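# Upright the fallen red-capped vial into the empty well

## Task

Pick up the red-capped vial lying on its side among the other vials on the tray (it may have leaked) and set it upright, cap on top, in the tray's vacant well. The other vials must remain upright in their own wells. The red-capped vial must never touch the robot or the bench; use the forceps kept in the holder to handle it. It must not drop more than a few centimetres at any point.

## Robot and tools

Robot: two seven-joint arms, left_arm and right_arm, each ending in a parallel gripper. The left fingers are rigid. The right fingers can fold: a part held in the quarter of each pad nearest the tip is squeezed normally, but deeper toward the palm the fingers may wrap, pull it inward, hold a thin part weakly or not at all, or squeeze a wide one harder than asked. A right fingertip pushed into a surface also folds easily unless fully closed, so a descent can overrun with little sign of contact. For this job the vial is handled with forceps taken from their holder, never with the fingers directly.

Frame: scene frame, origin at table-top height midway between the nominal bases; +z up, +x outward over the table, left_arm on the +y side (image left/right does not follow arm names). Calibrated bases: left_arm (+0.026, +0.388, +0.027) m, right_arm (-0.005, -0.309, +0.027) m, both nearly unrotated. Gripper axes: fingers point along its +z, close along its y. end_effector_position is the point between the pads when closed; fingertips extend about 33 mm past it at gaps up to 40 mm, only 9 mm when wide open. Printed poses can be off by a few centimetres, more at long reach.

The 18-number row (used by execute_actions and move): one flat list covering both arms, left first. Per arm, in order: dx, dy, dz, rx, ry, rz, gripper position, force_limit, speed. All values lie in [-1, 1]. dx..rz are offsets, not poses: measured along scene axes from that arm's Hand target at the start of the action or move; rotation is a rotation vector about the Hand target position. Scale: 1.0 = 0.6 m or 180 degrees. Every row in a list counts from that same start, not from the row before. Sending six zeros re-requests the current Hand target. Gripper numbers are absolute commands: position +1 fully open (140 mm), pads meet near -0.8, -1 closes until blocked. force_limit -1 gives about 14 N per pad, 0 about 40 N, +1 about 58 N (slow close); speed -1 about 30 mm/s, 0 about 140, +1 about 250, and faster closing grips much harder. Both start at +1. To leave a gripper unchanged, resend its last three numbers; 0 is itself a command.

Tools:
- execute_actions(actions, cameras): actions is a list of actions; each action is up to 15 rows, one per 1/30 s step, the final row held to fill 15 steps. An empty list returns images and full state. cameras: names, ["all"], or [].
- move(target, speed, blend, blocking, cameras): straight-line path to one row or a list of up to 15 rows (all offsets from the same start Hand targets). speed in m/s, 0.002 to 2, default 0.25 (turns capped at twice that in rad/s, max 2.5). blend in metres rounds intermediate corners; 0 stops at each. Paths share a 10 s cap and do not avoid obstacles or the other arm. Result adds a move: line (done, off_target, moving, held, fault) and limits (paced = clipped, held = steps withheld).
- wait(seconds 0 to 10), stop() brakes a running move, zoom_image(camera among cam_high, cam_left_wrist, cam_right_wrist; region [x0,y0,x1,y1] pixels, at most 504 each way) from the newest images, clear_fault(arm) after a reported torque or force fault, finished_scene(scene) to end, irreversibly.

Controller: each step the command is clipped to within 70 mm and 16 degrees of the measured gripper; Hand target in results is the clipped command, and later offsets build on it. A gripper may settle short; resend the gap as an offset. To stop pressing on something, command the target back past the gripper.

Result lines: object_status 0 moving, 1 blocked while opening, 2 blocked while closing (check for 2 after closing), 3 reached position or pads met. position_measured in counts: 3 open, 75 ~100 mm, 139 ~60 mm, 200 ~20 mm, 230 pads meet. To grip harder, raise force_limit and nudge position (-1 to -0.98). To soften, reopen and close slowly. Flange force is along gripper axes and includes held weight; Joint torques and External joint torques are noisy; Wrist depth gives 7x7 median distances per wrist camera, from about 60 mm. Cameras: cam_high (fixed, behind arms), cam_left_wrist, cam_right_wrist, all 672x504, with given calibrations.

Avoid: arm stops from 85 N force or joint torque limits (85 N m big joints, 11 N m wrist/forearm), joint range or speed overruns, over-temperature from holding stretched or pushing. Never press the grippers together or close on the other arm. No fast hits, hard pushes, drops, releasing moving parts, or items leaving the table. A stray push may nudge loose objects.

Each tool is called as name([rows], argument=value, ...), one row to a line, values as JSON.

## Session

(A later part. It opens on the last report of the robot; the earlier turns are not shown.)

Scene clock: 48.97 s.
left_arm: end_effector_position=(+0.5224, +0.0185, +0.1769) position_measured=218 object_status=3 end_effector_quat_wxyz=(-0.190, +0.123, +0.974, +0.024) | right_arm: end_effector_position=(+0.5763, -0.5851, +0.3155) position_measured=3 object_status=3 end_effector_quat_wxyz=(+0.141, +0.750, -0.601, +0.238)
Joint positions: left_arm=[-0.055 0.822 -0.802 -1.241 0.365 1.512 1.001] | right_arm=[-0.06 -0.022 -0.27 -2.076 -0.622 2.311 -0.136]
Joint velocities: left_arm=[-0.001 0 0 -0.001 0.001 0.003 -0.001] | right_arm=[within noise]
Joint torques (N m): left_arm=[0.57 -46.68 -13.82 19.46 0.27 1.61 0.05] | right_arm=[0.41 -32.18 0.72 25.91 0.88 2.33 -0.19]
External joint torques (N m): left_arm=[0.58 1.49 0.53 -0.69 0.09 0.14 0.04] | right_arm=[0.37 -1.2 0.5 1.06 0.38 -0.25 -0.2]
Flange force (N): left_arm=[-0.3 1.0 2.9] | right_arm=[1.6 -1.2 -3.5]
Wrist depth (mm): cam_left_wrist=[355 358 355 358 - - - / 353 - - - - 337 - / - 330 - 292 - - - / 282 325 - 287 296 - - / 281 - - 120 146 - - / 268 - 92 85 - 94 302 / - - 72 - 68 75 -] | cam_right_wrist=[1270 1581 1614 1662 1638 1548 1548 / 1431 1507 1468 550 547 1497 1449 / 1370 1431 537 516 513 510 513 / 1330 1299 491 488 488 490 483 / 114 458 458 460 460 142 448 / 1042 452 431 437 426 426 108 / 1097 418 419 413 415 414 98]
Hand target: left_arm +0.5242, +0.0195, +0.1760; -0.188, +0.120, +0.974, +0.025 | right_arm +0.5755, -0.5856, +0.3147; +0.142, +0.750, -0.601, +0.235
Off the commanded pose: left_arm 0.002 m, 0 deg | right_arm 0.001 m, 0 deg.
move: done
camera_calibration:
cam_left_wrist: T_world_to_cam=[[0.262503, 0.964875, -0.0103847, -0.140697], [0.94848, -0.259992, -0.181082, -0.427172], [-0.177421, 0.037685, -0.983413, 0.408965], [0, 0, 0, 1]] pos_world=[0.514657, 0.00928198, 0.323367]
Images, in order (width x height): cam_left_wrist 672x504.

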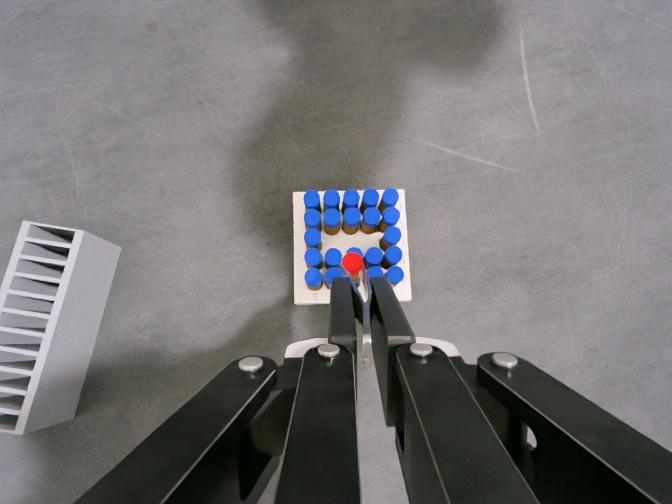

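move([
  [0.0008,0.0028,-0.0225,0,0,0,-0.71,-1,-1,0,0,0,0,0,0,1,1,1],
], speed=0.06, cameras=["cam_left_wrist"])

zoom_image(camera="cam_left_wrist", region=[300, 220, 400, 300])

Scene clock: 50.20 s.
left_arm: end_effector_position=(+0.5230, +0.0201, +0.1640) position_measured=218 object_status=3 end_effector_quat_wxyz=(-0.190, +0.122, +0.974, +0.024) | right_arm: end_effector_position=(+0.5763, -0.5851, +0.3155) position_measured=3 object_status=3 end_effector_quat_wxyz=(+0.141, +0.750, -0.601, +0.238)
Joint positions: left_arm=[-0.051 0.827 -0.793 -1.264 0.367 1.541 1.001] | right_arm=[-0.06 -0.022 -0.27 -2.076 -0.622 2.311 -0.136]
Joint velocities: left_arm=[0.002 0.001 0 0.001 -0.001 0.004 -0.001] | right_arm=[within noise]
Joint torques (N m): left_arm=[0.39 -46.78 -13.91 19.6 0.49 1.54 0.15] | right_arm=[0.42 -32.12 0.74 25.92 0.86 2.33 -0.15]
External joint torques (N m): left_arm=[0.51 1.58 0.65 -0.57 0.32 0.07 0.14] | right_arm=[0.44 -1.35 0.59 1.21 0.36 -0.23 -0.16]
Flange force (N): left_arm=[-2.1 0.5 2.0] | right_arm=[1.5 -1.3 -3.8]
Wrist depth (mm): cam_left_wrist=[- - - - - - 346 / - - - - - - 331 / - - 312 277 - - - / 273 - - 270 290 - - / 267 - - 119 111 - - / 269 - 92 85 - 94 - / - - 72 - 68 76 -] | cam_right_wrist=[1284 1581 1592 1614 1538 1592 1581 / 1353 1527 1477 555 1345 1458 1487 / 1387 1378 529 518 518 515 513 / 1322 1330 491 480 486 483 482 / 114 448 459 459 458 141 116 / 1076 449 441 441 434 425 108 / 1071 420 416 425 412 412 98]
Hand target: left_arm +0.5247, +0.0212, +0.1625; -0.188, +0.120, +0.974, +0.025 | right_arm +0.5755, -0.5856, +0.3147; +0.142, +0.750, -0.601, +0.235
Off the commanded pose: left_arm 0.002 m, 0 deg | right_arm 0.001 m, 0 deg.
move: done
camera_calibration:
cam_left_wrist: T_world_to_cam=[[0.259345, 0.965736, -0.00969971, -0.141091], [0.949466, -0.256788, -0.180484, -0.430321], [-0.176791, 0.037598, -0.98353, 0.395919], [0, 0, 0, 1]] pos_world=[0.515161, 0.0108693, 0.310364]
Images, in order (width x height): cam_left_wrist 672x504.

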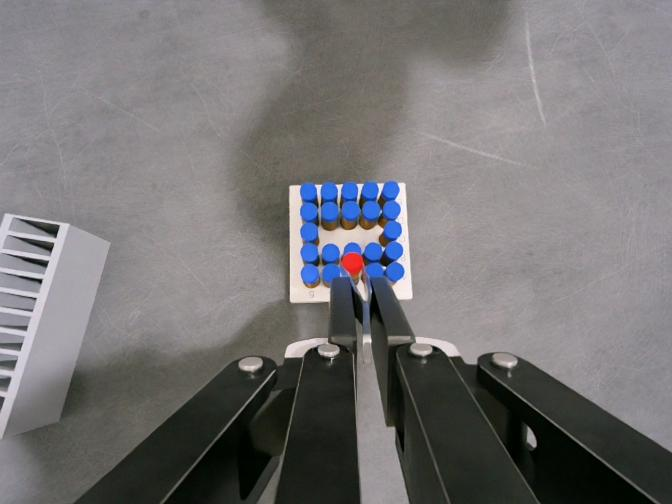

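Scaled by 5.040 from the camera's 672x504 image, which has a finer 960x720 frame.

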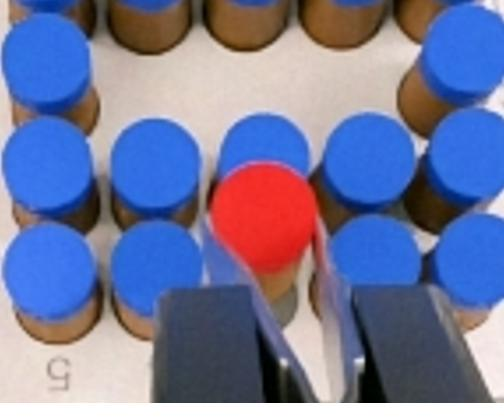

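move([
  [0.0004,0.0017,0,0,0,0,-0.71,-1,-1,0,0,0,0,0,0,1,1,1],
  [0.0004,0.0017,-0.0175,0,0,0,-0.71,-1,-1,0,0,0,0,0,0,1,1,1],
], speed=0.05, cameras=["cam_left_wrist"])

zoom_image(camera="cam_left_wrist", region=[300, 220, 400, 300])

Scene clock: 51.80 s.
left_arm: end_effector_position=(+0.5231, +0.0210, +0.1533) position_measured=218 object_status=3 end_effector_quat_wxyz=(-0.190, +0.121, +0.974, +0.024) | right_arm: end_effector_position=(+0.5763, -0.5851, +0.3155) position_measured=3 object_status=3 end_effector_quat_wxyz=(+0.141, +0.750, -0.601, +0.238)
Joint positions: left_arm=[-0.049 0.834 -0.787 -1.281 0.37 1.562 1.001] | right_arm=[-0.06 -0.022 -0.27 -2.076 -0.622 2.311 -0.136]
Joint velocities: left_arm=[-0.001 -0.002 -0.001 0 0 0.005 0.001] | right_arm=[within noise]
Joint torques (N m): left_arm=[0.44 -46.79 -14.01 19.64 0.58 1.53 0.14] | right_arm=[0.37 -32.14 0.73 25.84 0.85 2.33 -0.2]
External joint torques (N m): left_arm=[0.43 1.67 0.58 -0.53 0.38 0.06 0.13] | right_arm=[0.41 -1.09 0.59 0.92 0.35 -0.25 -0.21]
Flange force (N): left_arm=[-2.8 0.1 1.8] | right_arm=[1.3 -1.1 -3.4]
Wrist depth (mm): cam_left_wrist=[- - - - - 346 - / - - - - - - - / - - - 264 313 309 - / 263 - - 265 262 - 298 / 263 - - 120 118 285 - / 267 - 92 85 - 94 - / - - 72 - 68 75 -] | cam_right_wrist=[1322 1626 1626 1538 1592 1592 1581 / 1330 1507 1487 557 555 1497 1468 / 1395 1413 527 - 517 515 515 / 1314 1330 498 487 486 487 482 / 114 141 457 460 459 141 447 / 1092 1183 441 441 433 422 108 / 1108 430 416 419 426 413 99]
Hand target: left_arm +0.5249, +0.0222, +0.1520; -0.188, +0.120, +0.974, +0.025 | right_arm +0.5755, -0.5856, +0.3147; +0.142, +0.750, -0.601, +0.235
Off the commanded pose: left_arm 0.003 m, 0 deg | right_arm 0.001 m, 0 deg.
move: done
camera_calibration:
cam_left_wrist: T_world_to_cam=[[0.258184, 0.96605, -0.00938092, -0.141515], [0.949708, -0.255573, -0.180934, -0.432225], [-0.177189, 0.0378051, -0.983451, 0.385679], [0, 0, 0, 1]] pos_world=[0.515362, 0.0116651, 0.299765]
Images, in order (width x height): cam_left_wrist 672x504.

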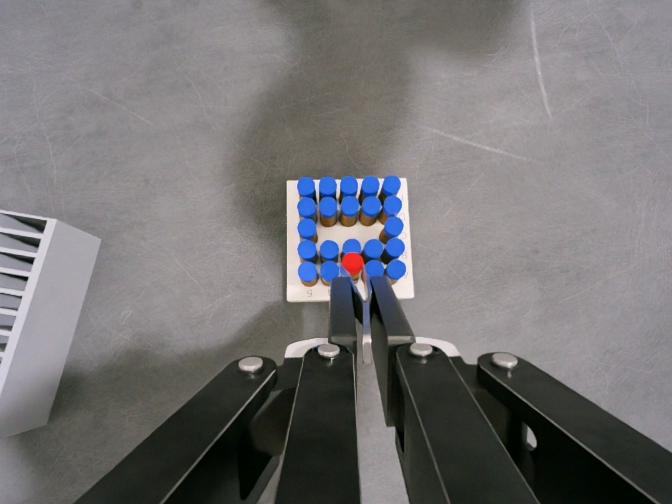

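Scaled by 5.040 from the camera's 672x504 image, which has a finer 960x720 frame.

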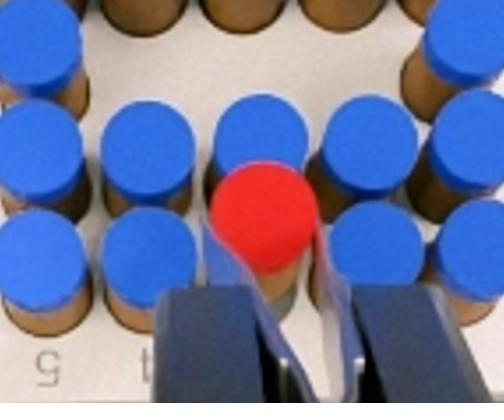

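move([
  [0,0.0006,-0.0165,0,0,0,-0.71,-1,-1,0,0,0,0,0,0,1,1,1],
], speed=0.04, cameras=["cam_left_wrist"])

zoom_image(camera="cam_left_wrist", region=[300, 220, 400, 300])

Scene clock: 52.87 s.
left_arm: end_effector_position=(+0.5233, +0.0213, +0.1438) position_measured=218 object_status=3 end_effector_quat_wxyz=(-0.190, +0.121, +0.974, +0.024) | right_arm: end_effector_position=(+0.5763, -0.5851, +0.3155) position_measured=3 object_status=3 end_effector_quat_wxyz=(+0.141, +0.750, -0.601, +0.238)
Joint positions: left_arm=[-0.049 0.841 -0.78 -1.293 0.373 1.582 1.001] | right_arm=[-0.06 -0.022 -0.27 -2.076 -0.622 2.311 -0.136]
Joint velocities: left_arm=[0 0 0.001 0.001 0 0.004 0] | right_arm=[within noise]
Joint torques (N m): left_arm=[0.36 -46.79 -14.04 19.43 0.61 1.56 0.22] | right_arm=[0.41 -32.27 0.75 25.92 0.87 2.33 -0.17]
External joint torques (N m): left_arm=[0.29 1.77 0.6 -0.74 0.41 0.09 0.21] | right_arm=[0.41 -1.39 0.57 1.13 0.37 -0.24 -0.18]
Flange force (N): left_arm=[-2.3 0.2 2.4] | right_arm=[1.4 -1.0 -3.9]
Wrist depth (mm): cam_left_wrist=[- - - - - - - / - - - 313 - - - / 291 - - 257 293 - - / 259 - - 247 249 - - / 259 - - 120 110 - - / - - 92 85 - 94 - / - - 72 - 68 76 -] | cam_right_wrist=[1277 1614 1614 1626 1638 1592 1581 / 1487 1538 1487 559 559 1507 1449 / 1422 1422 534 509 514 514 508 / 1370 1337 488 485 478 482 482 / 114 456 462 463 462 141 120 / 1046 449 438 438 435 422 108 / 1092 417 416 415 419 409 99]
Hand target: left_arm +0.5249, +0.0226, +0.1421; -0.188, +0.120, +0.974, +0.025 | right_arm +0.5755, -0.5856, +0.3147; +0.142, +0.750, -0.601, +0.235
Off the commanded pose: left_arm 0.003 m, 0 deg | right_arm 0.001 m, 0 deg.
move: done
camera_calibration:
cam_left_wrist: T_world_to_cam=[[0.257399, 0.966262, -0.00914016, -0.141585], [0.950051, -0.254785, -0.180242, -0.434352], [-0.17649, 0.0377106, -0.98358, 0.376019], [0, 0, 0, 1]] pos_world=[0.515464, 0.0119617, 0.290262]
Images, in order (width x height): cam_left_wrist 672x504.

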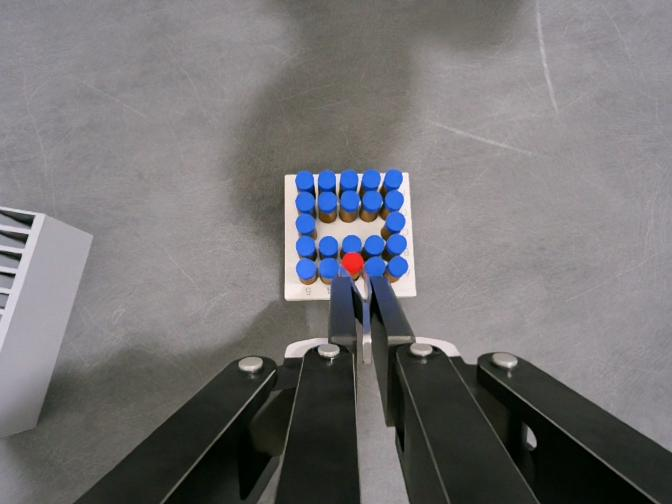

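Scaled by 5.040 from the camera's 672x504 image, which has a finer 960x720 frame.

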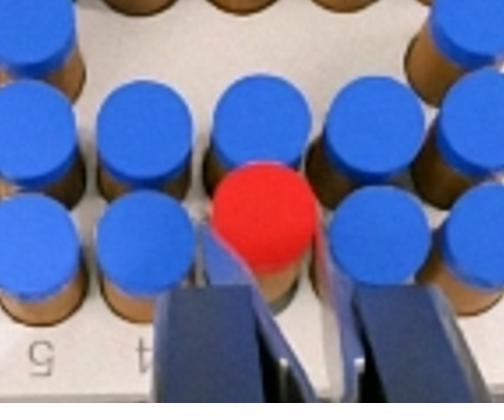

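zoom_image(camera="cam_left_wrist", region=[330, 260, 370, 290])

Scaled by 12.600 from the camera's 672x504 image, which has a finer 960x720 frame.

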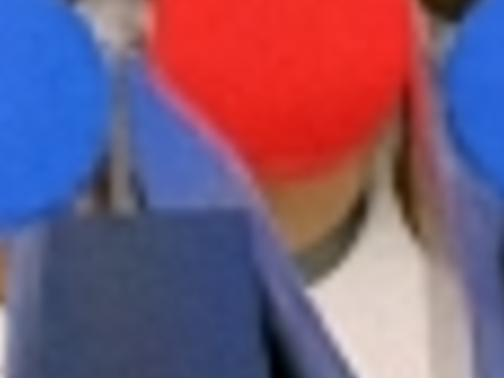

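move([
  [0.0002,0.0007,-0.016,0,0,0,-0.71,-1,-1,0,0,0,0,0,0,1,1,1],
], speed=0.04, cameras=["cam_left_wrist"])

zoom_image(camera="cam_left_wrist", region=[300, 220, 400, 300])

Scene clock: 53.93 s.
left_arm: end_effector_position=(+0.5236, +0.0216, +0.1351) position_measured=218 object_status=3 end_effector_quat_wxyz=(-0.189, +0.120, +0.974, +0.024) | right_arm: end_effector_position=(+0.5763, -0.5851, +0.3155) position_measured=3 object_status=3 end_effector_quat_wxyz=(+0.141, +0.750, -0.601, +0.238)
Joint positions: left_arm=[-0.049 0.848 -0.774 -1.304 0.376 1.599 1.001] | right_arm=[-0.06 -0.022 -0.27 -2.076 -0.622 2.311 -0.136]
Joint velocities: left_arm=[0.001 0.001 0.001 0 -0.001 0.004 0.001] | right_arm=[within noise]
Joint torques (N m): left_arm=[0.37 -46.1 -13.76 18.95 0.73 1.69 0.22] | right_arm=[0.35 -32.2 0.71 25.92 0.85 2.31 -0.24]
External joint torques (N m): left_arm=[0.49 2.56 1.04 -1.11 0.53 0.21 0.2] | right_arm=[0.22 -1.39 0.4 1.18 0.36 -0.26 -0.24]
Flange force (N): left_arm=[-2.8 0.5 4.0] | right_arm=[1.9 -1.0 -3.7]
Wrist depth (mm): cam_left_wrist=[- - - - - - - / - - - - - - - / 286 - - 247 286 - - / 256 267 - 240 269 - - / 257 274 - 119 112 - - / - - 92 85 - 94 - / - - 72 - 68 75 -] | cam_right_wrist=[1165 1581 1581 1638 1603 1548 1592 / 1362 1507 1507 550 559 1468 1477 / 1395 1404 1306 515 514 521 508 / 1322 1337 493 487 487 482 478 / 114 457 467 463 454 140 456 / 1081 445 441 435 427 - 108 / 1087 424 411 412 414 414 98]
Hand target: left_arm +0.5250, +0.0230, +0.1325; -0.188, +0.120, +0.974, +0.025 | right_arm +0.5755, -0.5856, +0.3147; +0.142, +0.750, -0.601, +0.235
Off the commanded pose: left_arm 0.003 m, 0 deg | right_arm 0.001 m, 0 deg.
move: done
camera_calibration:
cam_left_wrist: T_world_to_cam=[[0.256647, 0.966461, -0.0092286, -0.141593], [0.950365, -0.254088, -0.179569, -0.436397], [-0.175891, 0.0373153, -0.983702, 0.367214], [0, 0, 0, 1]] pos_world=[0.515666, 0.0122581, 0.281559]
Images, in order (width x height): cam_left_wrist 672x504.

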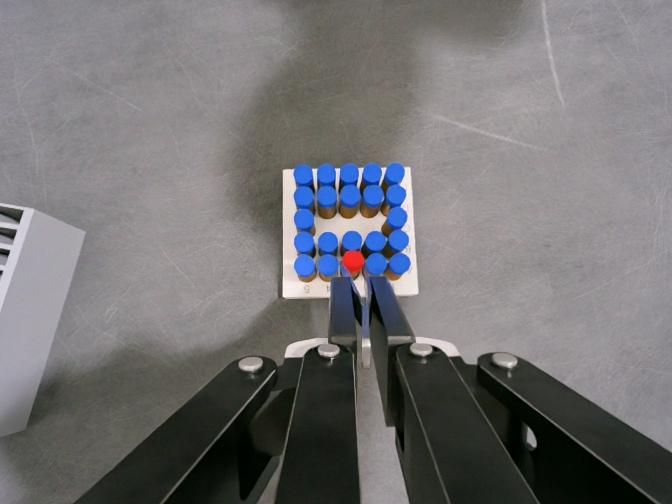

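Scaled by 5.040 from the camera's 672x504 image, which has a finer 960x720 frame.

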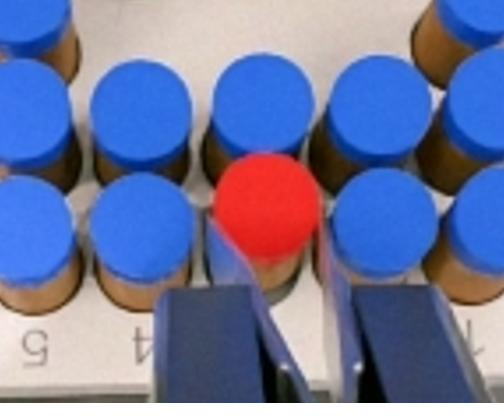

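zoom_image(camera="cam_left_wrist", region=[330, 255, 370, 290])

Scaled by 12.600 from the camera's 672x504 image, which has a finer 960x720 frame.

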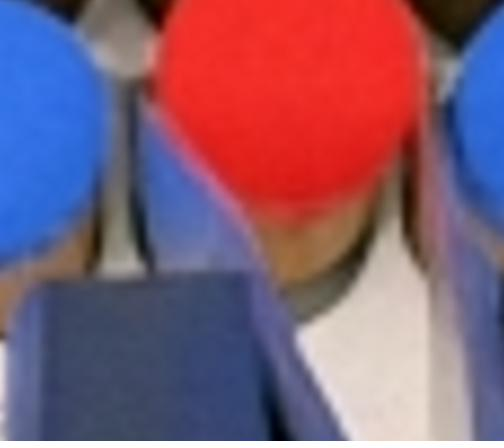

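move([
  [0,-0.0003,-0.004,0,0,0,-0.71,-1,-1,0,0,0,0,0,0,1,1,1],
], speed=0.04, cameras=["cam_left_wrist"])

zoom_image(camera="cam_left_wrist", region=[310, 230, 390, 290])

Scene clock: 56.37 s.
left_arm: end_effector_position=(+0.5247, +0.0214, +0.1340) position_measured=218 object_status=3 end_effector_quat_wxyz=(-0.188, +0.120, +0.975, +0.023) | right_arm: end_effector_position=(+0.5763, -0.5851, +0.3155) position_measured=3 object_status=3 end_effector_quat_wxyz=(+0.141, +0.750, -0.601, +0.238)
Joint positions: left_arm=[-0.049 0.848 -0.773 -1.305 0.377 1.604 1.001] | right_arm=[-0.06 -0.022 -0.27 -2.076 -0.622 2.311 -0.136]
Joint velocities: left_arm=[0 0 0 -0.002 0 0.003 0.001] | right_arm=[within noise]
Joint torques (N m): left_arm=[-0.04 -45.1 -13.9 18.5 0.75 1.56 0.17] | right_arm=[0.4 -32.19 0.61 25.88 0.86 2.32 -0.17]
External joint torques (N m): left_arm=[0.15 3.71 0.99 -1.58 0.56 0.08 0.16] | right_arm=[0.38 -1.42 0.42 1.17 0.36 -0.24 -0.18]
Flange force (N): left_arm=[-4.9 -0.7 4.6] | right_arm=[1.6 -0.9 -3.8]
Wrist depth (mm): cam_left_wrist=[- - - - - - - / - - - - - - - / - - - 248 - - - / 257 - - 237 239 - - / 255 - - 120 111 - - / - - 92 85 - 94 - / - - 72 - 68 76 -] | cam_right_wrist=[1256 1603 1603 1527 1638 1581 1570 / 1387 1538 1458 551 555 1497 1468 / 1404 1477 527 507 514 522 515 / 1314 1337 497 486 475 481 483 / 114 453 464 464 461 142 458 / 1051 445 437 435 434 426 108 / 1066 417 416 415 418 411 99]
Hand target: left_arm +0.5250, +0.0228, +0.1301; -0.188, +0.120, +0.974, +0.025 | right_arm +0.5755, -0.5856, +0.3147; +0.142, +0.750, -0.601, +0.235
Off the commanded pose: left_arm 0.004 m, 0 deg | right_arm 0.001 m, 0 deg.
move: off_target (left_arm)
camera_calibration:
cam_left_wrist: T_world_to_cam=[[0.255495, 0.96676, -0.00989619, -0.140999], [0.951157, -0.25318, -0.176638, -0.438511], [-0.173272, 0.0357174, -0.984226, 0.365061], [0, 0, 0, 1]] pos_world=[0.516372, 0.0122506, 0.28045]
Images, in order (width x height): cam_left_wrist 672x504.

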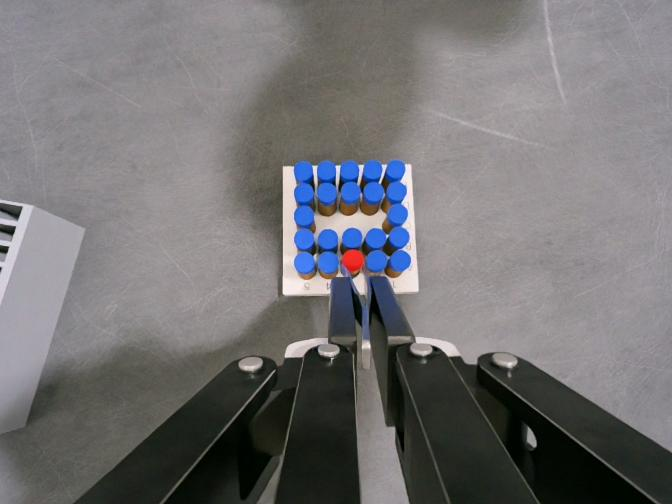

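Scaled by 6.300 from the camera's 672x504 image, which has a finer 960x720 frame.

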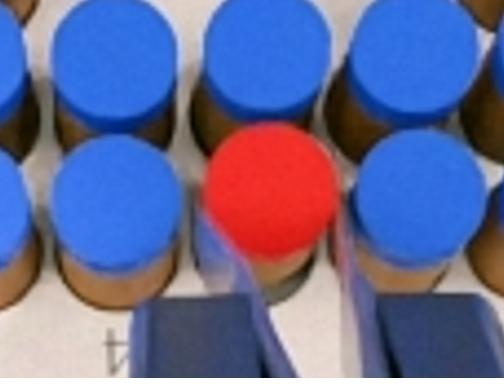

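zoom_image(camera="cam_left_wrist", region=[335, 240, 375, 285])

Scaled by 11.200 from the camera's 672x504 image, which has a finer 960x720 frame.

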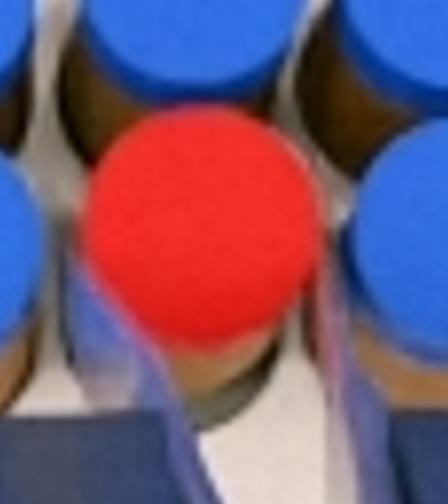

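move([
  [0,0,0.009,0,0,0,-0.71,-1,-1,0,0,0,0,0,0,1,1,1],
  [-0.0084,0.0022,0.0125,-0.0042,-0.0161,0,-0.71,-1,-1,0,0,0,0,0,0,1,1,1],
], speed=0.04, cameras=["cam_left_wrist"])

zoom_image(camera="cam_left_wrist", region=[310, 230, 390, 290])

Scene clock: 58.83 s.
left_arm: end_effector_position=(+0.5196, +0.0252, +0.1368) position_measured=218 object_status=3 end_effector_quat_wxyz=(-0.164, +0.124, +0.978, +0.023) | right_arm: end_effector_position=(+0.5763, -0.5851, +0.3155) position_measured=3 object_status=3 end_effector_quat_wxyz=(+0.141, +0.750, -0.601, +0.238)
Joint positions: left_arm=[-0.005 0.772 -0.789 -1.43 0.377 1.69 0.994] | right_arm=[-0.06 -0.022 -0.27 -2.076 -0.622 2.311 -0.136]
Joint velocities: left_arm=[0 0 0.003 -0.001 0.002 0.005 -0.002] | right_arm=[within noise]
Joint torques (N m): left_arm=[0.7 -45.12 -14.48 19.72 0.2 1.68 0] | right_arm=[0.37 -32.17 0.69 25.96 0.85 2.31 -0.22]
External joint torques (N m): left_arm=[0.59 1.01 0.07 -0.8 -0.12 0.05 -0.01] | right_arm=[0.3 -1.27 0.45 1.17 0.35 -0.27 -0.22]
Flange force (N): left_arm=[2.3 1.6 2.7] | right_arm=[1.8 -1.3 -3.6]
Wrist depth (mm): cam_left_wrist=[- - - - - 302 305 / - - - - 300 - - / - - - 249 - - - / 255 - - 240 242 279 - / 260 - - 120 112 273 - / - - 92 85 - 94 - / - - 72 - 68 75 -] | cam_right_wrist=[1306 1559 1559 1603 1603 1559 1592 / 1330 1497 1431 551 549 1507 1487 / 1353 1431 528 514 515 507 514 / 1330 1330 493 489 489 486 479 / 114 456 468 464 460 141 459 / 1046 450 436 431 420 423 109 / 1092 418 407 413 415 419 98]
Hand target: left_arm +0.5200, +0.0241, +0.1376; -0.163, +0.121, +0.979, +0.021 | right_arm +0.5755, -0.5856, +0.3147; +0.142, +0.750, -0.601, +0.235
Off the commanded pose: left_arm 0.001 m, 0 deg | right_arm 0.001 m, 0 deg.
move: done
camera_calibration:
cam_left_wrist: T_world_to_cam=[[0.264468, 0.96438, -0.00522176, -0.148609], [0.956185, -0.262917, -0.128785, -0.441079], [-0.125571, 0.0290665, -0.991659, 0.343205], [0, 0, 0, 1]] pos_world=[0.504151, 0.0173721, 0.282762]
Images, in order (width x height): cam_left_wrist 672x504.

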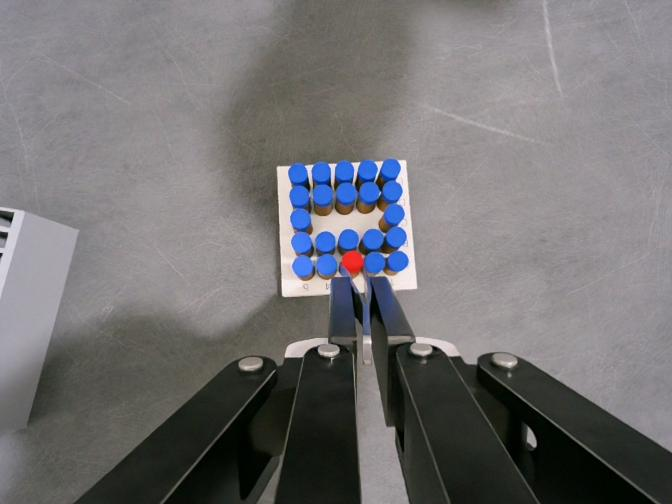

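Scaled by 6.300 from the camera's 672x504 image, which has a finer 960x720 frame.

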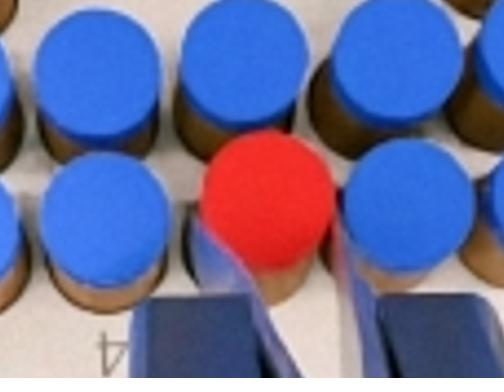

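move([
  [-0.001,-0.0018,-0.003,0,0,0,-0.71,-1,-1,0,0,0,0,0,0,1,1,1],
], speed=0.04, cameras=["cam_left_wrist"])

zoom_image(camera="cam_left_wrist", region=[320, 235, 380, 285])

Scene clock: 59.73 s.
left_arm: end_effector_position=(+0.5199, +0.0245, +0.1364) position_measured=218 object_status=3 end_effector_quat_wxyz=(-0.163, +0.124, +0.979, +0.022) | right_arm: end_effector_position=(+0.5763, -0.5851, +0.3155) position_measured=3 object_status=3 end_effector_quat_wxyz=(+0.141, +0.750, -0.601, +0.238)
Joint positions: left_arm=[-0.005 0.772 -0.789 -1.431 0.377 1.694 0.992] | right_arm=[-0.06 -0.022 -0.27 -2.076 -0.622 2.311 -0.136]
Joint torques (N m): left_arm=[0.1 -44.47 -14.46 19.73 0.4 1.71 0.01] | right_arm=[0.39 -32.19 0.72 25.95 0.85 2.32 -0.18]
External joint torques (N m): left_arm=[0.16 1.7 0.24 -0.74 0.1 0.08 0] | right_arm=[0.39 -1.33 0.54 1.19 0.36 -0.24 -0.19]
Flange force (N): left_arm=[-1.5 -0.2 2.5] | right_arm=[1.6 -1.3 -3.8]
Wrist depth (mm): cam_left_wrist=[- - 300 - - - 309 / 292 - 297 - - - - / - - - 250 - 284 - / 258 - - 239 239 279 - / 255 268 - 120 111 - 275 / - - 92 85 - 94 - / - - 72 - 68 76 -] | cam_right_wrist=[1292 1548 1548 1650 1626 1570 1603 / 1362 1538 1449 553 551 1449 1468 / 1387 1404 534 524 517 517 517 / 1345 1299 487 484 486 481 472 / 114 452 463 467 458 142 453 / 1056 448 441 439 438 428 108 / 1081 422 420 412 414 413 99]
Hand target: left_arm +0.5194, +0.0231, +0.1358; -0.163, +0.121, +0.979, +0.021 | right_arm +0.5755, -0.5856, +0.3147; +0.142, +0.750, -0.601, +0.235
Off the commanded pose: left_arm 0.002 m, 0 deg | right_arm 0.001 m, 0 deg.
move: done
camera_calibration:
cam_left_wrist: T_world_to_cam=[[0.262777, 0.964837, -0.00608893, -0.146935], [0.956874, -0.261408, -0.126722, -0.442264], [-0.123858, 0.0274734, -0.99192, 0.341959], [0, 0, 0, 1]] pos_world=[0.504157, 0.0167623, 0.282256]
Images, in order (width x height): cam_left_wrist 672x504.

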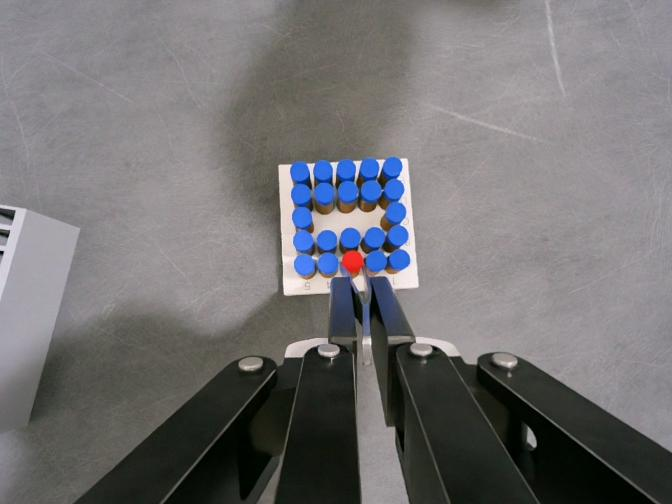

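Scaled by 8.400 from the camera's 672x504 image, which has a finer 960x720 frame.

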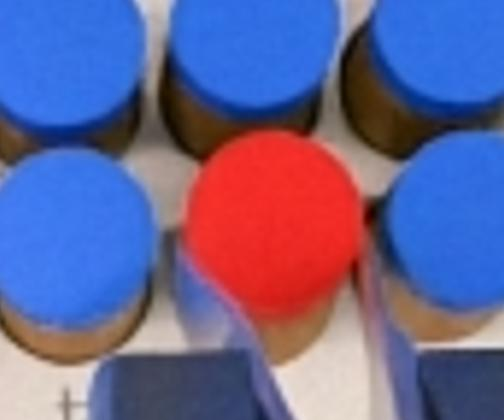

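move([
  [0.004,-0.001,0.001,0.0028,0.0107,0,-0.71,-1,-1,0,0,0,0,0,0,1,1,1],
], speed=0.04, cameras=["cam_left_wrist"])

zoom_image(camera="cam_left_wrist", region=[320, 235, 380, 285])

Scene clock: 61.30 s.
left_arm: end_effector_position=(+0.5231, +0.0223, +0.1367) position_measured=218 object_status=3 end_effector_quat_wxyz=(-0.177, +0.119, +0.977, +0.023) | right_arm: end_effector_position=(+0.5763, -0.5851, +0.3155) position_measured=3 object_status=3 end_effector_quat_wxyz=(+0.141, +0.750, -0.601, +0.238)
Joint positions: left_arm=[-0.03 0.816 -0.781 -1.355 0.377 1.638 0.992] | right_arm=[-0.06 -0.022 -0.27 -2.076 -0.622 2.311 -0.136]
Joint velocities: left_arm=[0.001 0 0 0 0 -0.004 0] | right_arm=[within noise]
Joint torques (N m): left_arm=[-0.35 -45.55 -14.52 20.28 0.31 1.23 0.2] | right_arm=[0.4 -32.18 0.73 25.95 0.87 2.33 -0.19]
External joint torques (N m): left_arm=[-0.17 2.16 0.37 0.02 0.07 -0.34 0.19] | right_arm=[0.46 -1.47 0.61 1.27 0.37 -0.22 -0.2]
Flange force (N): left_arm=[-8.7 -3.0 -1.4] | right_arm=[1.6 -1.3 -4.1]
Wrist depth (mm): cam_left_wrist=[- - 312 315 - - - / - - - - - - - / - 285 - 249 245 - - / 257 - 275 240 268 - - / 259 - - 120 111 - 273 / - - 92 85 - 94 - / - - 72 - 68 75 -] | cam_right_wrist=[1284 1581 1626 1603 1559 1559 1581 / 1306 1548 1468 550 551 1507 1468 / 1378 1422 527 527 518 510 514 / 1370 1362 490 488 477 495 483 / 114 452 463 473 460 142 451 / 1061 450 438 440 434 422 108 / 1092 420 426 416 413 408 99]
Hand target: left_arm +0.5218, +0.0225, +0.1364; -0.180, +0.120, +0.976, +0.024 | right_arm +0.5755, -0.5856, +0.3147; +0.142, +0.750, -0.601, +0.235
Off the commanded pose: left_arm 0.001 m, 0 deg | right_arm 0.001 m, 0 deg.
move: done
camera_calibration:
cam_left_wrist: T_world_to_cam=[[0.253854, 0.967215, -0.00730989, -0.141022], [0.955106, -0.251855, -0.15602, -0.441155], [-0.152746, 0.0326246, -0.987727, 0.357211], [0, 0, 0, 1]] pos_world=[0.511712, 0.0136378, 0.282967]
Images, in order (width x height): cam_left_wrist 672x504.

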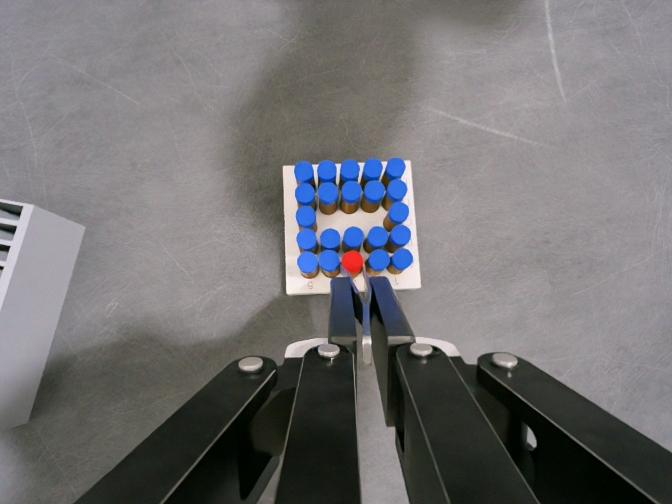

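Scaled by 8.400 from the camera's 672x504 image, which has a finer 960x720 frame.

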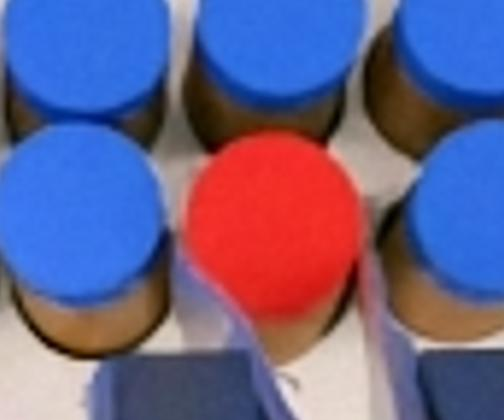

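move([
  [-0.0012,0.0028,0.004,0,0,0,-0.71,-1,-1,0,0,0,0,0,0,1,1,1],
], speed=0.04, cameras=["cam_left_wrist"])

zoom_image(camera="cam_left_wrist", region=[320, 235, 380, 285])

Scene clock: 62.23 s.
left_arm: end_effector_position=(+0.5228, +0.0239, +0.1377) position_measured=218 object_status=3 end_effector_quat_wxyz=(-0.178, +0.119, +0.977, +0.024) | right_arm: end_effector_position=(+0.5763, -0.5851, +0.3155) position_measured=3 object_status=3 end_effector_quat_wxyz=(+0.141, +0.750, -0.601, +0.238)
Joint positions: left_arm=[-0.027 0.813 -0.783 -1.358 0.377 1.636 0.992] | right_arm=[-0.06 -0.022 -0.27 -2.076 -0.622 2.311 -0.136]
Joint torques (N m): left_arm=[1.16 -46.36 -15.04 20.17 0.18 1.26 0.24] | right_arm=[0.42 -32.18 0.69 25.99 0.86 2.34 -0.2]
External joint torques (N m): left_arm=[1.17 1.15 -0.3 -0.11 -0.07 -0.29 0.23] | right_arm=[0.47 -1.3 0.57 1.19 0.36 -0.23 -0.21]
Flange force (N): left_arm=[-0.8 1.4 0.2] | right_arm=[1.6 -1.4 -3.7]
Wrist depth (mm): cam_left_wrist=[- - - - - - - / - - - 300 - - - / 289 - - 249 - - - / 256 281 - 242 244 - - / 257 - - 120 111 - - / - - 92 85 - 94 - / - - 72 - 68 75 -] | cam_right_wrist=[1277 1527 1638 1638 1662 1592 1614 / 1362 1507 1559 550 1548 1487 1477 / 1431 1440 526 524 514 513 506 / 1345 1330 492 477 486 489 481 / 114 454 461 468 464 141 460 / 1081 447 447 436 431 431 108 / 1087 419 416 413 397 409 99]
Hand target: left_arm +0.5211, +0.0241, +0.1388; -0.180, +0.120, +0.976, +0.024 | right_arm +0.5755, -0.5856, +0.3147; +0.142, +0.750, -0.601, +0.235
Off the commanded pose: left_arm 0.002 m, 0 deg | right_arm 0.001 m, 0 deg.
move: done
camera_calibration:
cam_left_wrist: T_world_to_cam=[[0.25386, 0.967225, -0.00547451, -0.142627], [0.955088, -0.251561, -0.156604, -0.440239], [-0.152848, 0.0345268, -0.987646, 0.358113], [0, 0, 0, 1]] pos_world=[0.511411, 0.0148413, 0.283965]
Images, in order (width x height): cam_left_wrist 672x504.

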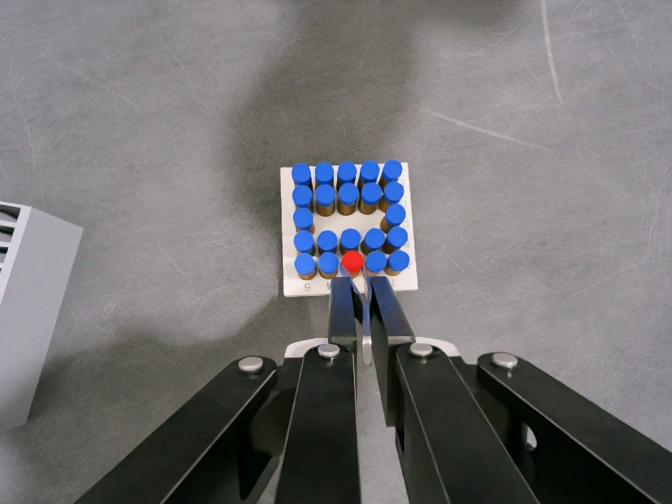

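Scaled by 8.400 from the camera's 672x504 image, which has a finer 960x720 frame.

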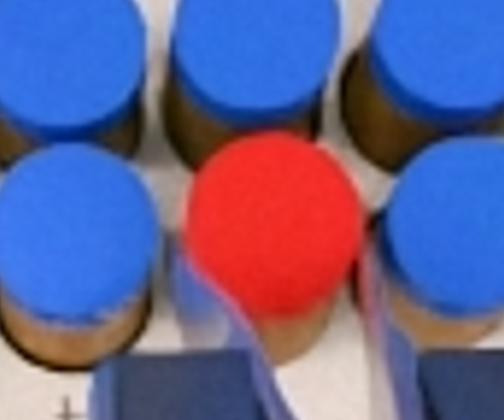

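move([
  [-0.0026,0.0007,0.001,0,0,0,-0.71,-1,-1,0,0,0,0,0,0,1,1,1],
], speed=0.04, cameras=["cam_left_wrist"])

zoom_image(camera="cam_left_wrist", region=[320, 235, 380, 285])

Scene clock: 63.13 s.
left_arm: end_effector_position=(+0.5206, +0.0250, +0.1383) position_measured=218 object_status=3 end_effector_quat_wxyz=(-0.179, +0.120, +0.976, +0.025) | right_arm: end_effector_position=(+0.5763, -0.5851, +0.3155) position_measured=3 object_status=3 end_effector_quat_wxyz=(+0.141, +0.750, -0.601, +0.238)
Joint positions: left_arm=[-0.022 0.808 -0.787 -1.368 0.377 1.636 0.992] | right_arm=[-0.06 -0.022 -0.27 -2.076 -0.622 2.311 -0.136]
Joint torques (N m): left_arm=[0.8 -46.16 -15.51 19.35 0.08 1.45 0.22] | right_arm=[0.41 -32.17 0.76 25.87 0.88 2.34 -0.22]
External joint torques (N m): left_arm=[0.72 1.35 -0.69 -1.06 -0.18 -0.11 0.21] | right_arm=[0.41 -1.46 0.59 1.21 0.39 -0.21 -0.22]
Flange force (N): left_arm=[3.6 2.3 3.2] | right_arm=[1.7 -1.1 -4.0]
Wrist depth (mm): cam_left_wrist=[304 - - 311 - - - / - - - 303 - - - / - - 292 255 291 - - / 255 - 296 241 261 282 - / 260 - - 120 123 - - / - - 92 85 - 94 - / - - 72 - 68 76 -] | cam_right_wrist=[1270 1581 1592 1626 1650 1581 1570 / 1362 1538 1422 551 550 1477 1449 / 1387 1431 1614 518 517 508 511 / 1370 1314 487 484 472 - 479 / 114 452 466 461 460 141 456 / 1051 445 438 437 431 422 108 / 1087 419 415 415 413 409 99]
Hand target: left_arm +0.5195, +0.0246, +0.1394; -0.180, +0.120, +0.976, +0.024 | right_arm +0.5755, -0.5856, +0.3147; +0.142, +0.750, -0.601, +0.235
Off the commanded pose: left_arm 0.002 m, 0 deg | right_arm 0.001 m, 0 deg.
move: done
camera_calibration:
cam_left_wrist: T_world_to_cam=[[0.256341, 0.966576, -0.004505, -0.144527], [0.954132, -0.253781, -0.158832, -0.436842], [-0.154667, 0.0364168, -0.987295, 0.35917], [0, 0, 0, 1]] pos_world=[0.509405, 0.0157546, 0.284572]
Images, in order (width x height): cam_left_wrist 672x504.

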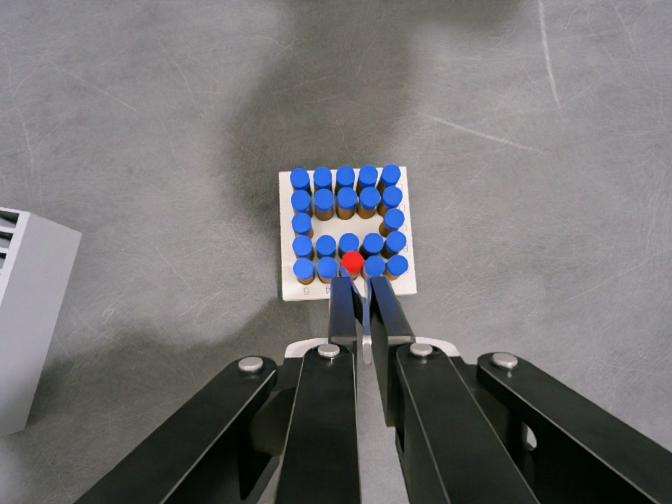

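Scaled by 8.400 from the camera's 672x504 image, which has a finer 960x720 frame.

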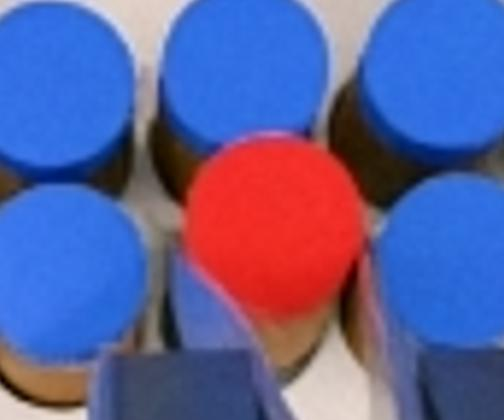

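move([
  [0.0037,0.0002,-0.001,0,0,0,-0.71,-1,-1,0,0,0,0,0,0,1,1,1],
], speed=0.04, cameras=["cam_left_wrist"])

zoom_image(camera="cam_left_wrist", region=[320, 235, 380, 285])

Scene clock: 64.00 s.
left_arm: end_effector_position=(+0.5228, +0.0246, +0.1391) position_measured=218 object_status=3 end_effector_quat_wxyz=(-0.178, +0.118, +0.977, +0.023) | right_arm: end_effector_position=(+0.5763, -0.5851, +0.3155) position_measured=3 object_status=3 end_effector_quat_wxyz=(+0.141, +0.750, -0.601, +0.238)
Joint positions: left_arm=[-0.022 0.811 -0.787 -1.36 0.377 1.635 0.992] | right_arm=[-0.06 -0.022 -0.27 -2.076 -0.622 2.311 -0.136]
Joint torques (N m): left_arm=[-0.32 -45.22 -14.7 20.08 0.34 1.28 0.21] | right_arm=[0.37 -32.13 0.71 25.97 0.86 2.33 -0.18]
External joint torques (N m): left_arm=[-0.29 2.22 0.13 -0.16 0.1 -0.26 0.2] | right_arm=[0.47 -1.34 0.64 1.29 0.36 -0.22 -0.18]
Flange force (N): left_arm=[-7.8 -2.8 -0.8] | right_arm=[1.7 -1.6 -3.9]
Wrist depth (mm): cam_left_wrist=[- - - - - 320 - / - - - 301 - - - / - - - 256 278 277 - / 257 - - 241 280 289 - / 254 - - 120 119 - - / - - 92 85 - 94 - / - - 72 - 68 76 -] | cam_right_wrist=[1256 1603 1626 1592 1614 1581 1517 / 1353 1517 1507 550 554 1538 1458 / 1378 1458 524 514 516 515 538 / 1362 1337 491 482 485 486 483 / 114 454 462 463 460 141 456 / 1056 452 437 437 435 426 108 / 1092 419 419 416 412 412 99]
Hand target: left_arm +0.5217, +0.0247, +0.1388; -0.180, +0.120, +0.976, +0.024 | right_arm +0.5755, -0.5856, +0.3147; +0.142, +0.750, -0.601, +0.235
Off the commanded pose: left_arm 0.001 m, 0 deg | right_arm 0.001 m, 0 deg.
move: done
camera_calibration:
cam_left_wrist: T_world_to_cam=[[0.252791, 0.967494, -0.00723737, -0.142559], [0.955261, -0.250768, -0.15682, -0.439904], [-0.153537, 0.0327291, -0.987601, 0.359849], [0, 0, 0, 1]] pos_world=[0.511511, 0.0158338, 0.28537]
Images, in order (width x height): cam_left_wrist 672x504.

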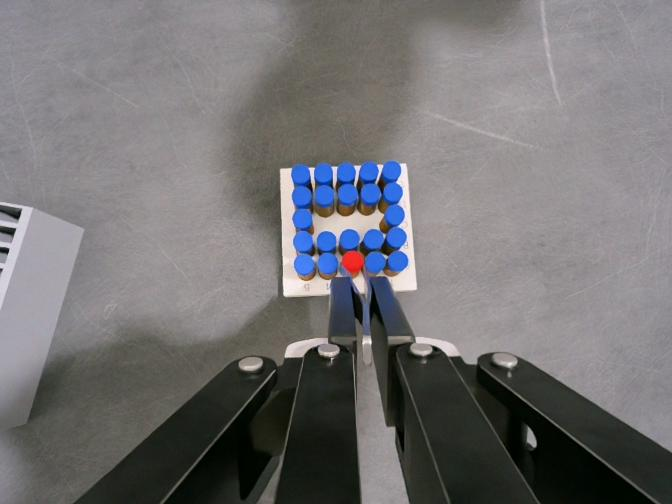

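Scaled by 8.400 from the camera's 672x504 image, which has a finer 960x720 frame.

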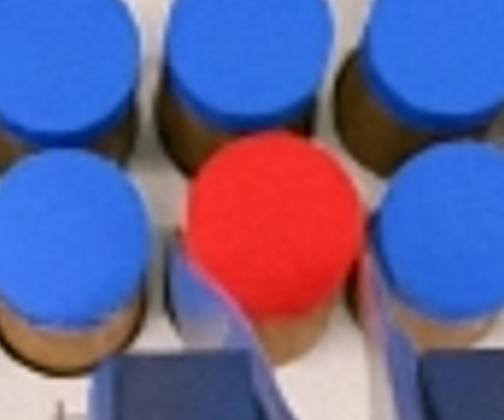

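move([
  [-0.0018,0,-0.005,0,0,0,-0.71,-1,-1,0,0,0,0,0,0,1,1,1],
], speed=0.04, cameras=["cam_left_wrist"])

zoom_image(camera="cam_left_wrist", region=[320, 235, 380, 285])

Scene clock: 64.97 s.
left_arm: end_effector_position=(+0.5205, +0.0250, +0.1371) position_measured=218 object_status=3 end_effector_quat_wxyz=(-0.180, +0.120, +0.976, +0.024) | right_arm: end_effector_position=(+0.5763, -0.5851, +0.3155) position_measured=3 object_status=3 end_effector_quat_wxyz=(+0.141, +0.750, -0.601, +0.238)
Joint positions: left_arm=[-0.022 0.812 -0.787 -1.366 0.377 1.636 0.992] | right_arm=[-0.06 -0.022 -0.27 -2.076 -0.622 2.311 -0.136]
Joint torques (N m): left_arm=[0.16 -45.38 -14.57 19.51 0.33 1.58 0.16] | right_arm=[0.44 -32.16 0.76 25.95 0.89 2.33 -0.22]
External joint torques (N m): left_arm=[0.22 2.07 0.33 -0.76 0.09 0.03 0.15] | right_arm=[0.47 -1.31 0.61 1.18 0.39 -0.24 -0.23]
Flange force (N): left_arm=[-2.7 -0.3 2.3] | right_arm=[1.7 -1.4 -3.8]
Wrist depth (mm): cam_left_wrist=[- - - - 315 - - / - - 296 - - - - / - - 289 244 - - - / 254 - - 240 245 - - / 251 - - 120 110 - 278 / - 263 92 85 - 94 - / - - 72 - 68 75 -] | cam_right_wrist=[1362 1650 1570 1614 1581 1592 1581 / 1370 1538 1487 555 557 1468 1477 / 1387 1413 532 507 531 521 508 / 1353 1387 493 493 481 488 485 / 114 452 465 459 460 142 458 / 1071 450 433 436 434 423 108 / 1081 419 423 415 411 412 99]
Hand target: left_arm +0.5207, +0.0247, +0.1358; -0.180, +0.120, +0.976, +0.024 | right_arm +0.5755, -0.5856, +0.3147; +0.142, +0.750, -0.601, +0.235
Off the commanded pose: left_arm 0.001 m, 0 deg | right_arm 0.001 m, 0 deg.
move: done
camera_calibration:
cam_left_wrist: T_world_to_cam=[[0.255415, 0.966814, -0.00575893, -0.143902], [0.953923, -0.25297, -0.161359, -0.436575], [-0.157461, 0.0357198, -0.986879, 0.359373], [0, 0, 0, 1]] pos_world=[0.509801, 0.0158498, 0.283384]
Images, in order (width x height): cam_left_wrist 672x504.

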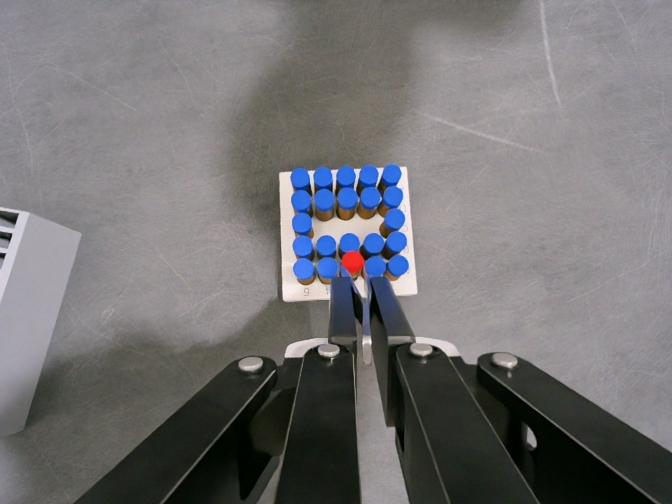

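Scaled by 8.400 from the camera's 672x504 image, which has a finer 960x720 frame.

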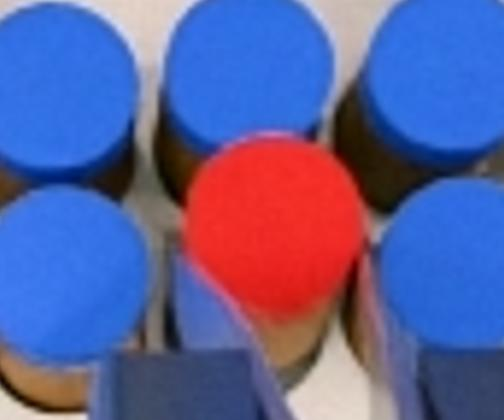

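move([
  [0.0015,-0.0004,-0.002,0,0,0,-0.71,-1,-1,0,0,0,0,0,0,1,1,1],
], speed=0.04, cameras=["cam_left_wrist"])

zoom_image(camera="cam_left_wrist", region=[320, 235, 380, 285])

Scene clock: 65.77 s.
left_arm: end_effector_position=(+0.5202, +0.0249, +0.1355) position_measured=218 object_status=3 end_effector_quat_wxyz=(-0.181, +0.119, +0.976, +0.024) | right_arm: end_effector_position=(+0.5763, -0.5851, +0.3155) position_measured=3 object_status=3 end_effector_quat_wxyz=(+0.141, +0.750, -0.601, +0.238)
Joint positions: left_arm=[-0.022 0.816 -0.787 -1.364 0.377 1.636 0.992] | right_arm=[-0.06 -0.022 -0.27 -2.076 -0.622 2.311 -0.136]
Joint torques (N m): left_arm=[-0.36 -45.28 -14.68 20.13 0.65 1.56 0.19] | right_arm=[0.39 -32.22 0.74 25.98 0.87 2.31 -0.19]
External joint torques (N m): left_arm=[-0.19 2.03 0.26 0.06 0.42 0.04 0.18] | right_arm=[0.41 -1.44 0.59 1.23 0.37 -0.25 -0.2]
Flange force (N): left_arm=[-8.0 -2.7 -0.5] | right_arm=[1.6 -1.2 -4.0]
Wrist depth (mm): cam_left_wrist=[- - - - - 311 310 / - 299 293 298 - - - / - - - 244 - - - / 265 - - 240 246 - - / 252 - - 119 111 - 270 / 252 - 92 85 - 94 260 / - - 72 - 68 76 -] | cam_right_wrist=[1306 1559 1592 1559 1614 1548 1592 / 1468 1517 1487 565 546 1468 1487 / 1404 1395 528 515 520 514 471 / 1370 1353 487 490 488 483 501 / 114 454 463 459 457 142 457 / 1056 449 436 440 433 434 108 / 1076 415 417 415 412 408 99]
Hand target: left_arm +0.5216, +0.0244, +0.1346; -0.180, +0.120, +0.976, +0.024 | right_arm +0.5755, -0.5856, +0.3147; +0.142, +0.750, -0.601, +0.235
Off the commanded pose: left_arm 0.002 m, 0 deg | right_arm 0.001 m, 0 deg.
move: done
camera_calibration:
cam_left_wrist: T_world_to_cam=[[0.254664, 0.967003, -0.00719075, -0.143149], [0.953623, -0.252361, -0.164065, -0.436017], [-0.160466, 0.0349242, -0.986423, 0.359238], [0, 0, 0, 1]] pos_world=[0.509896, 0.0158454, 0.281797]
Images, in order (width x height): cam_left_wrist 672x504.

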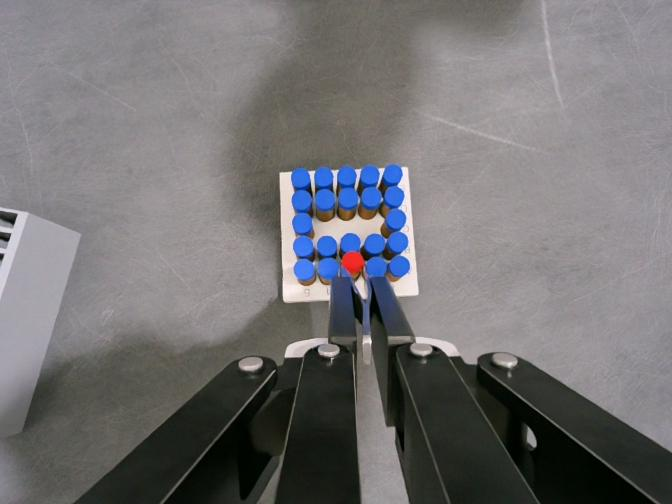

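Scaled by 8.400 from the camera's 672x504 image, which has a finer 960x720 frame.

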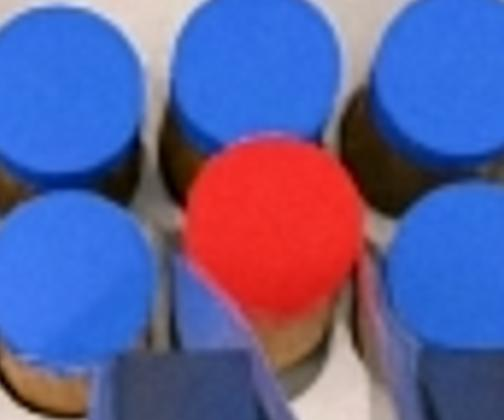

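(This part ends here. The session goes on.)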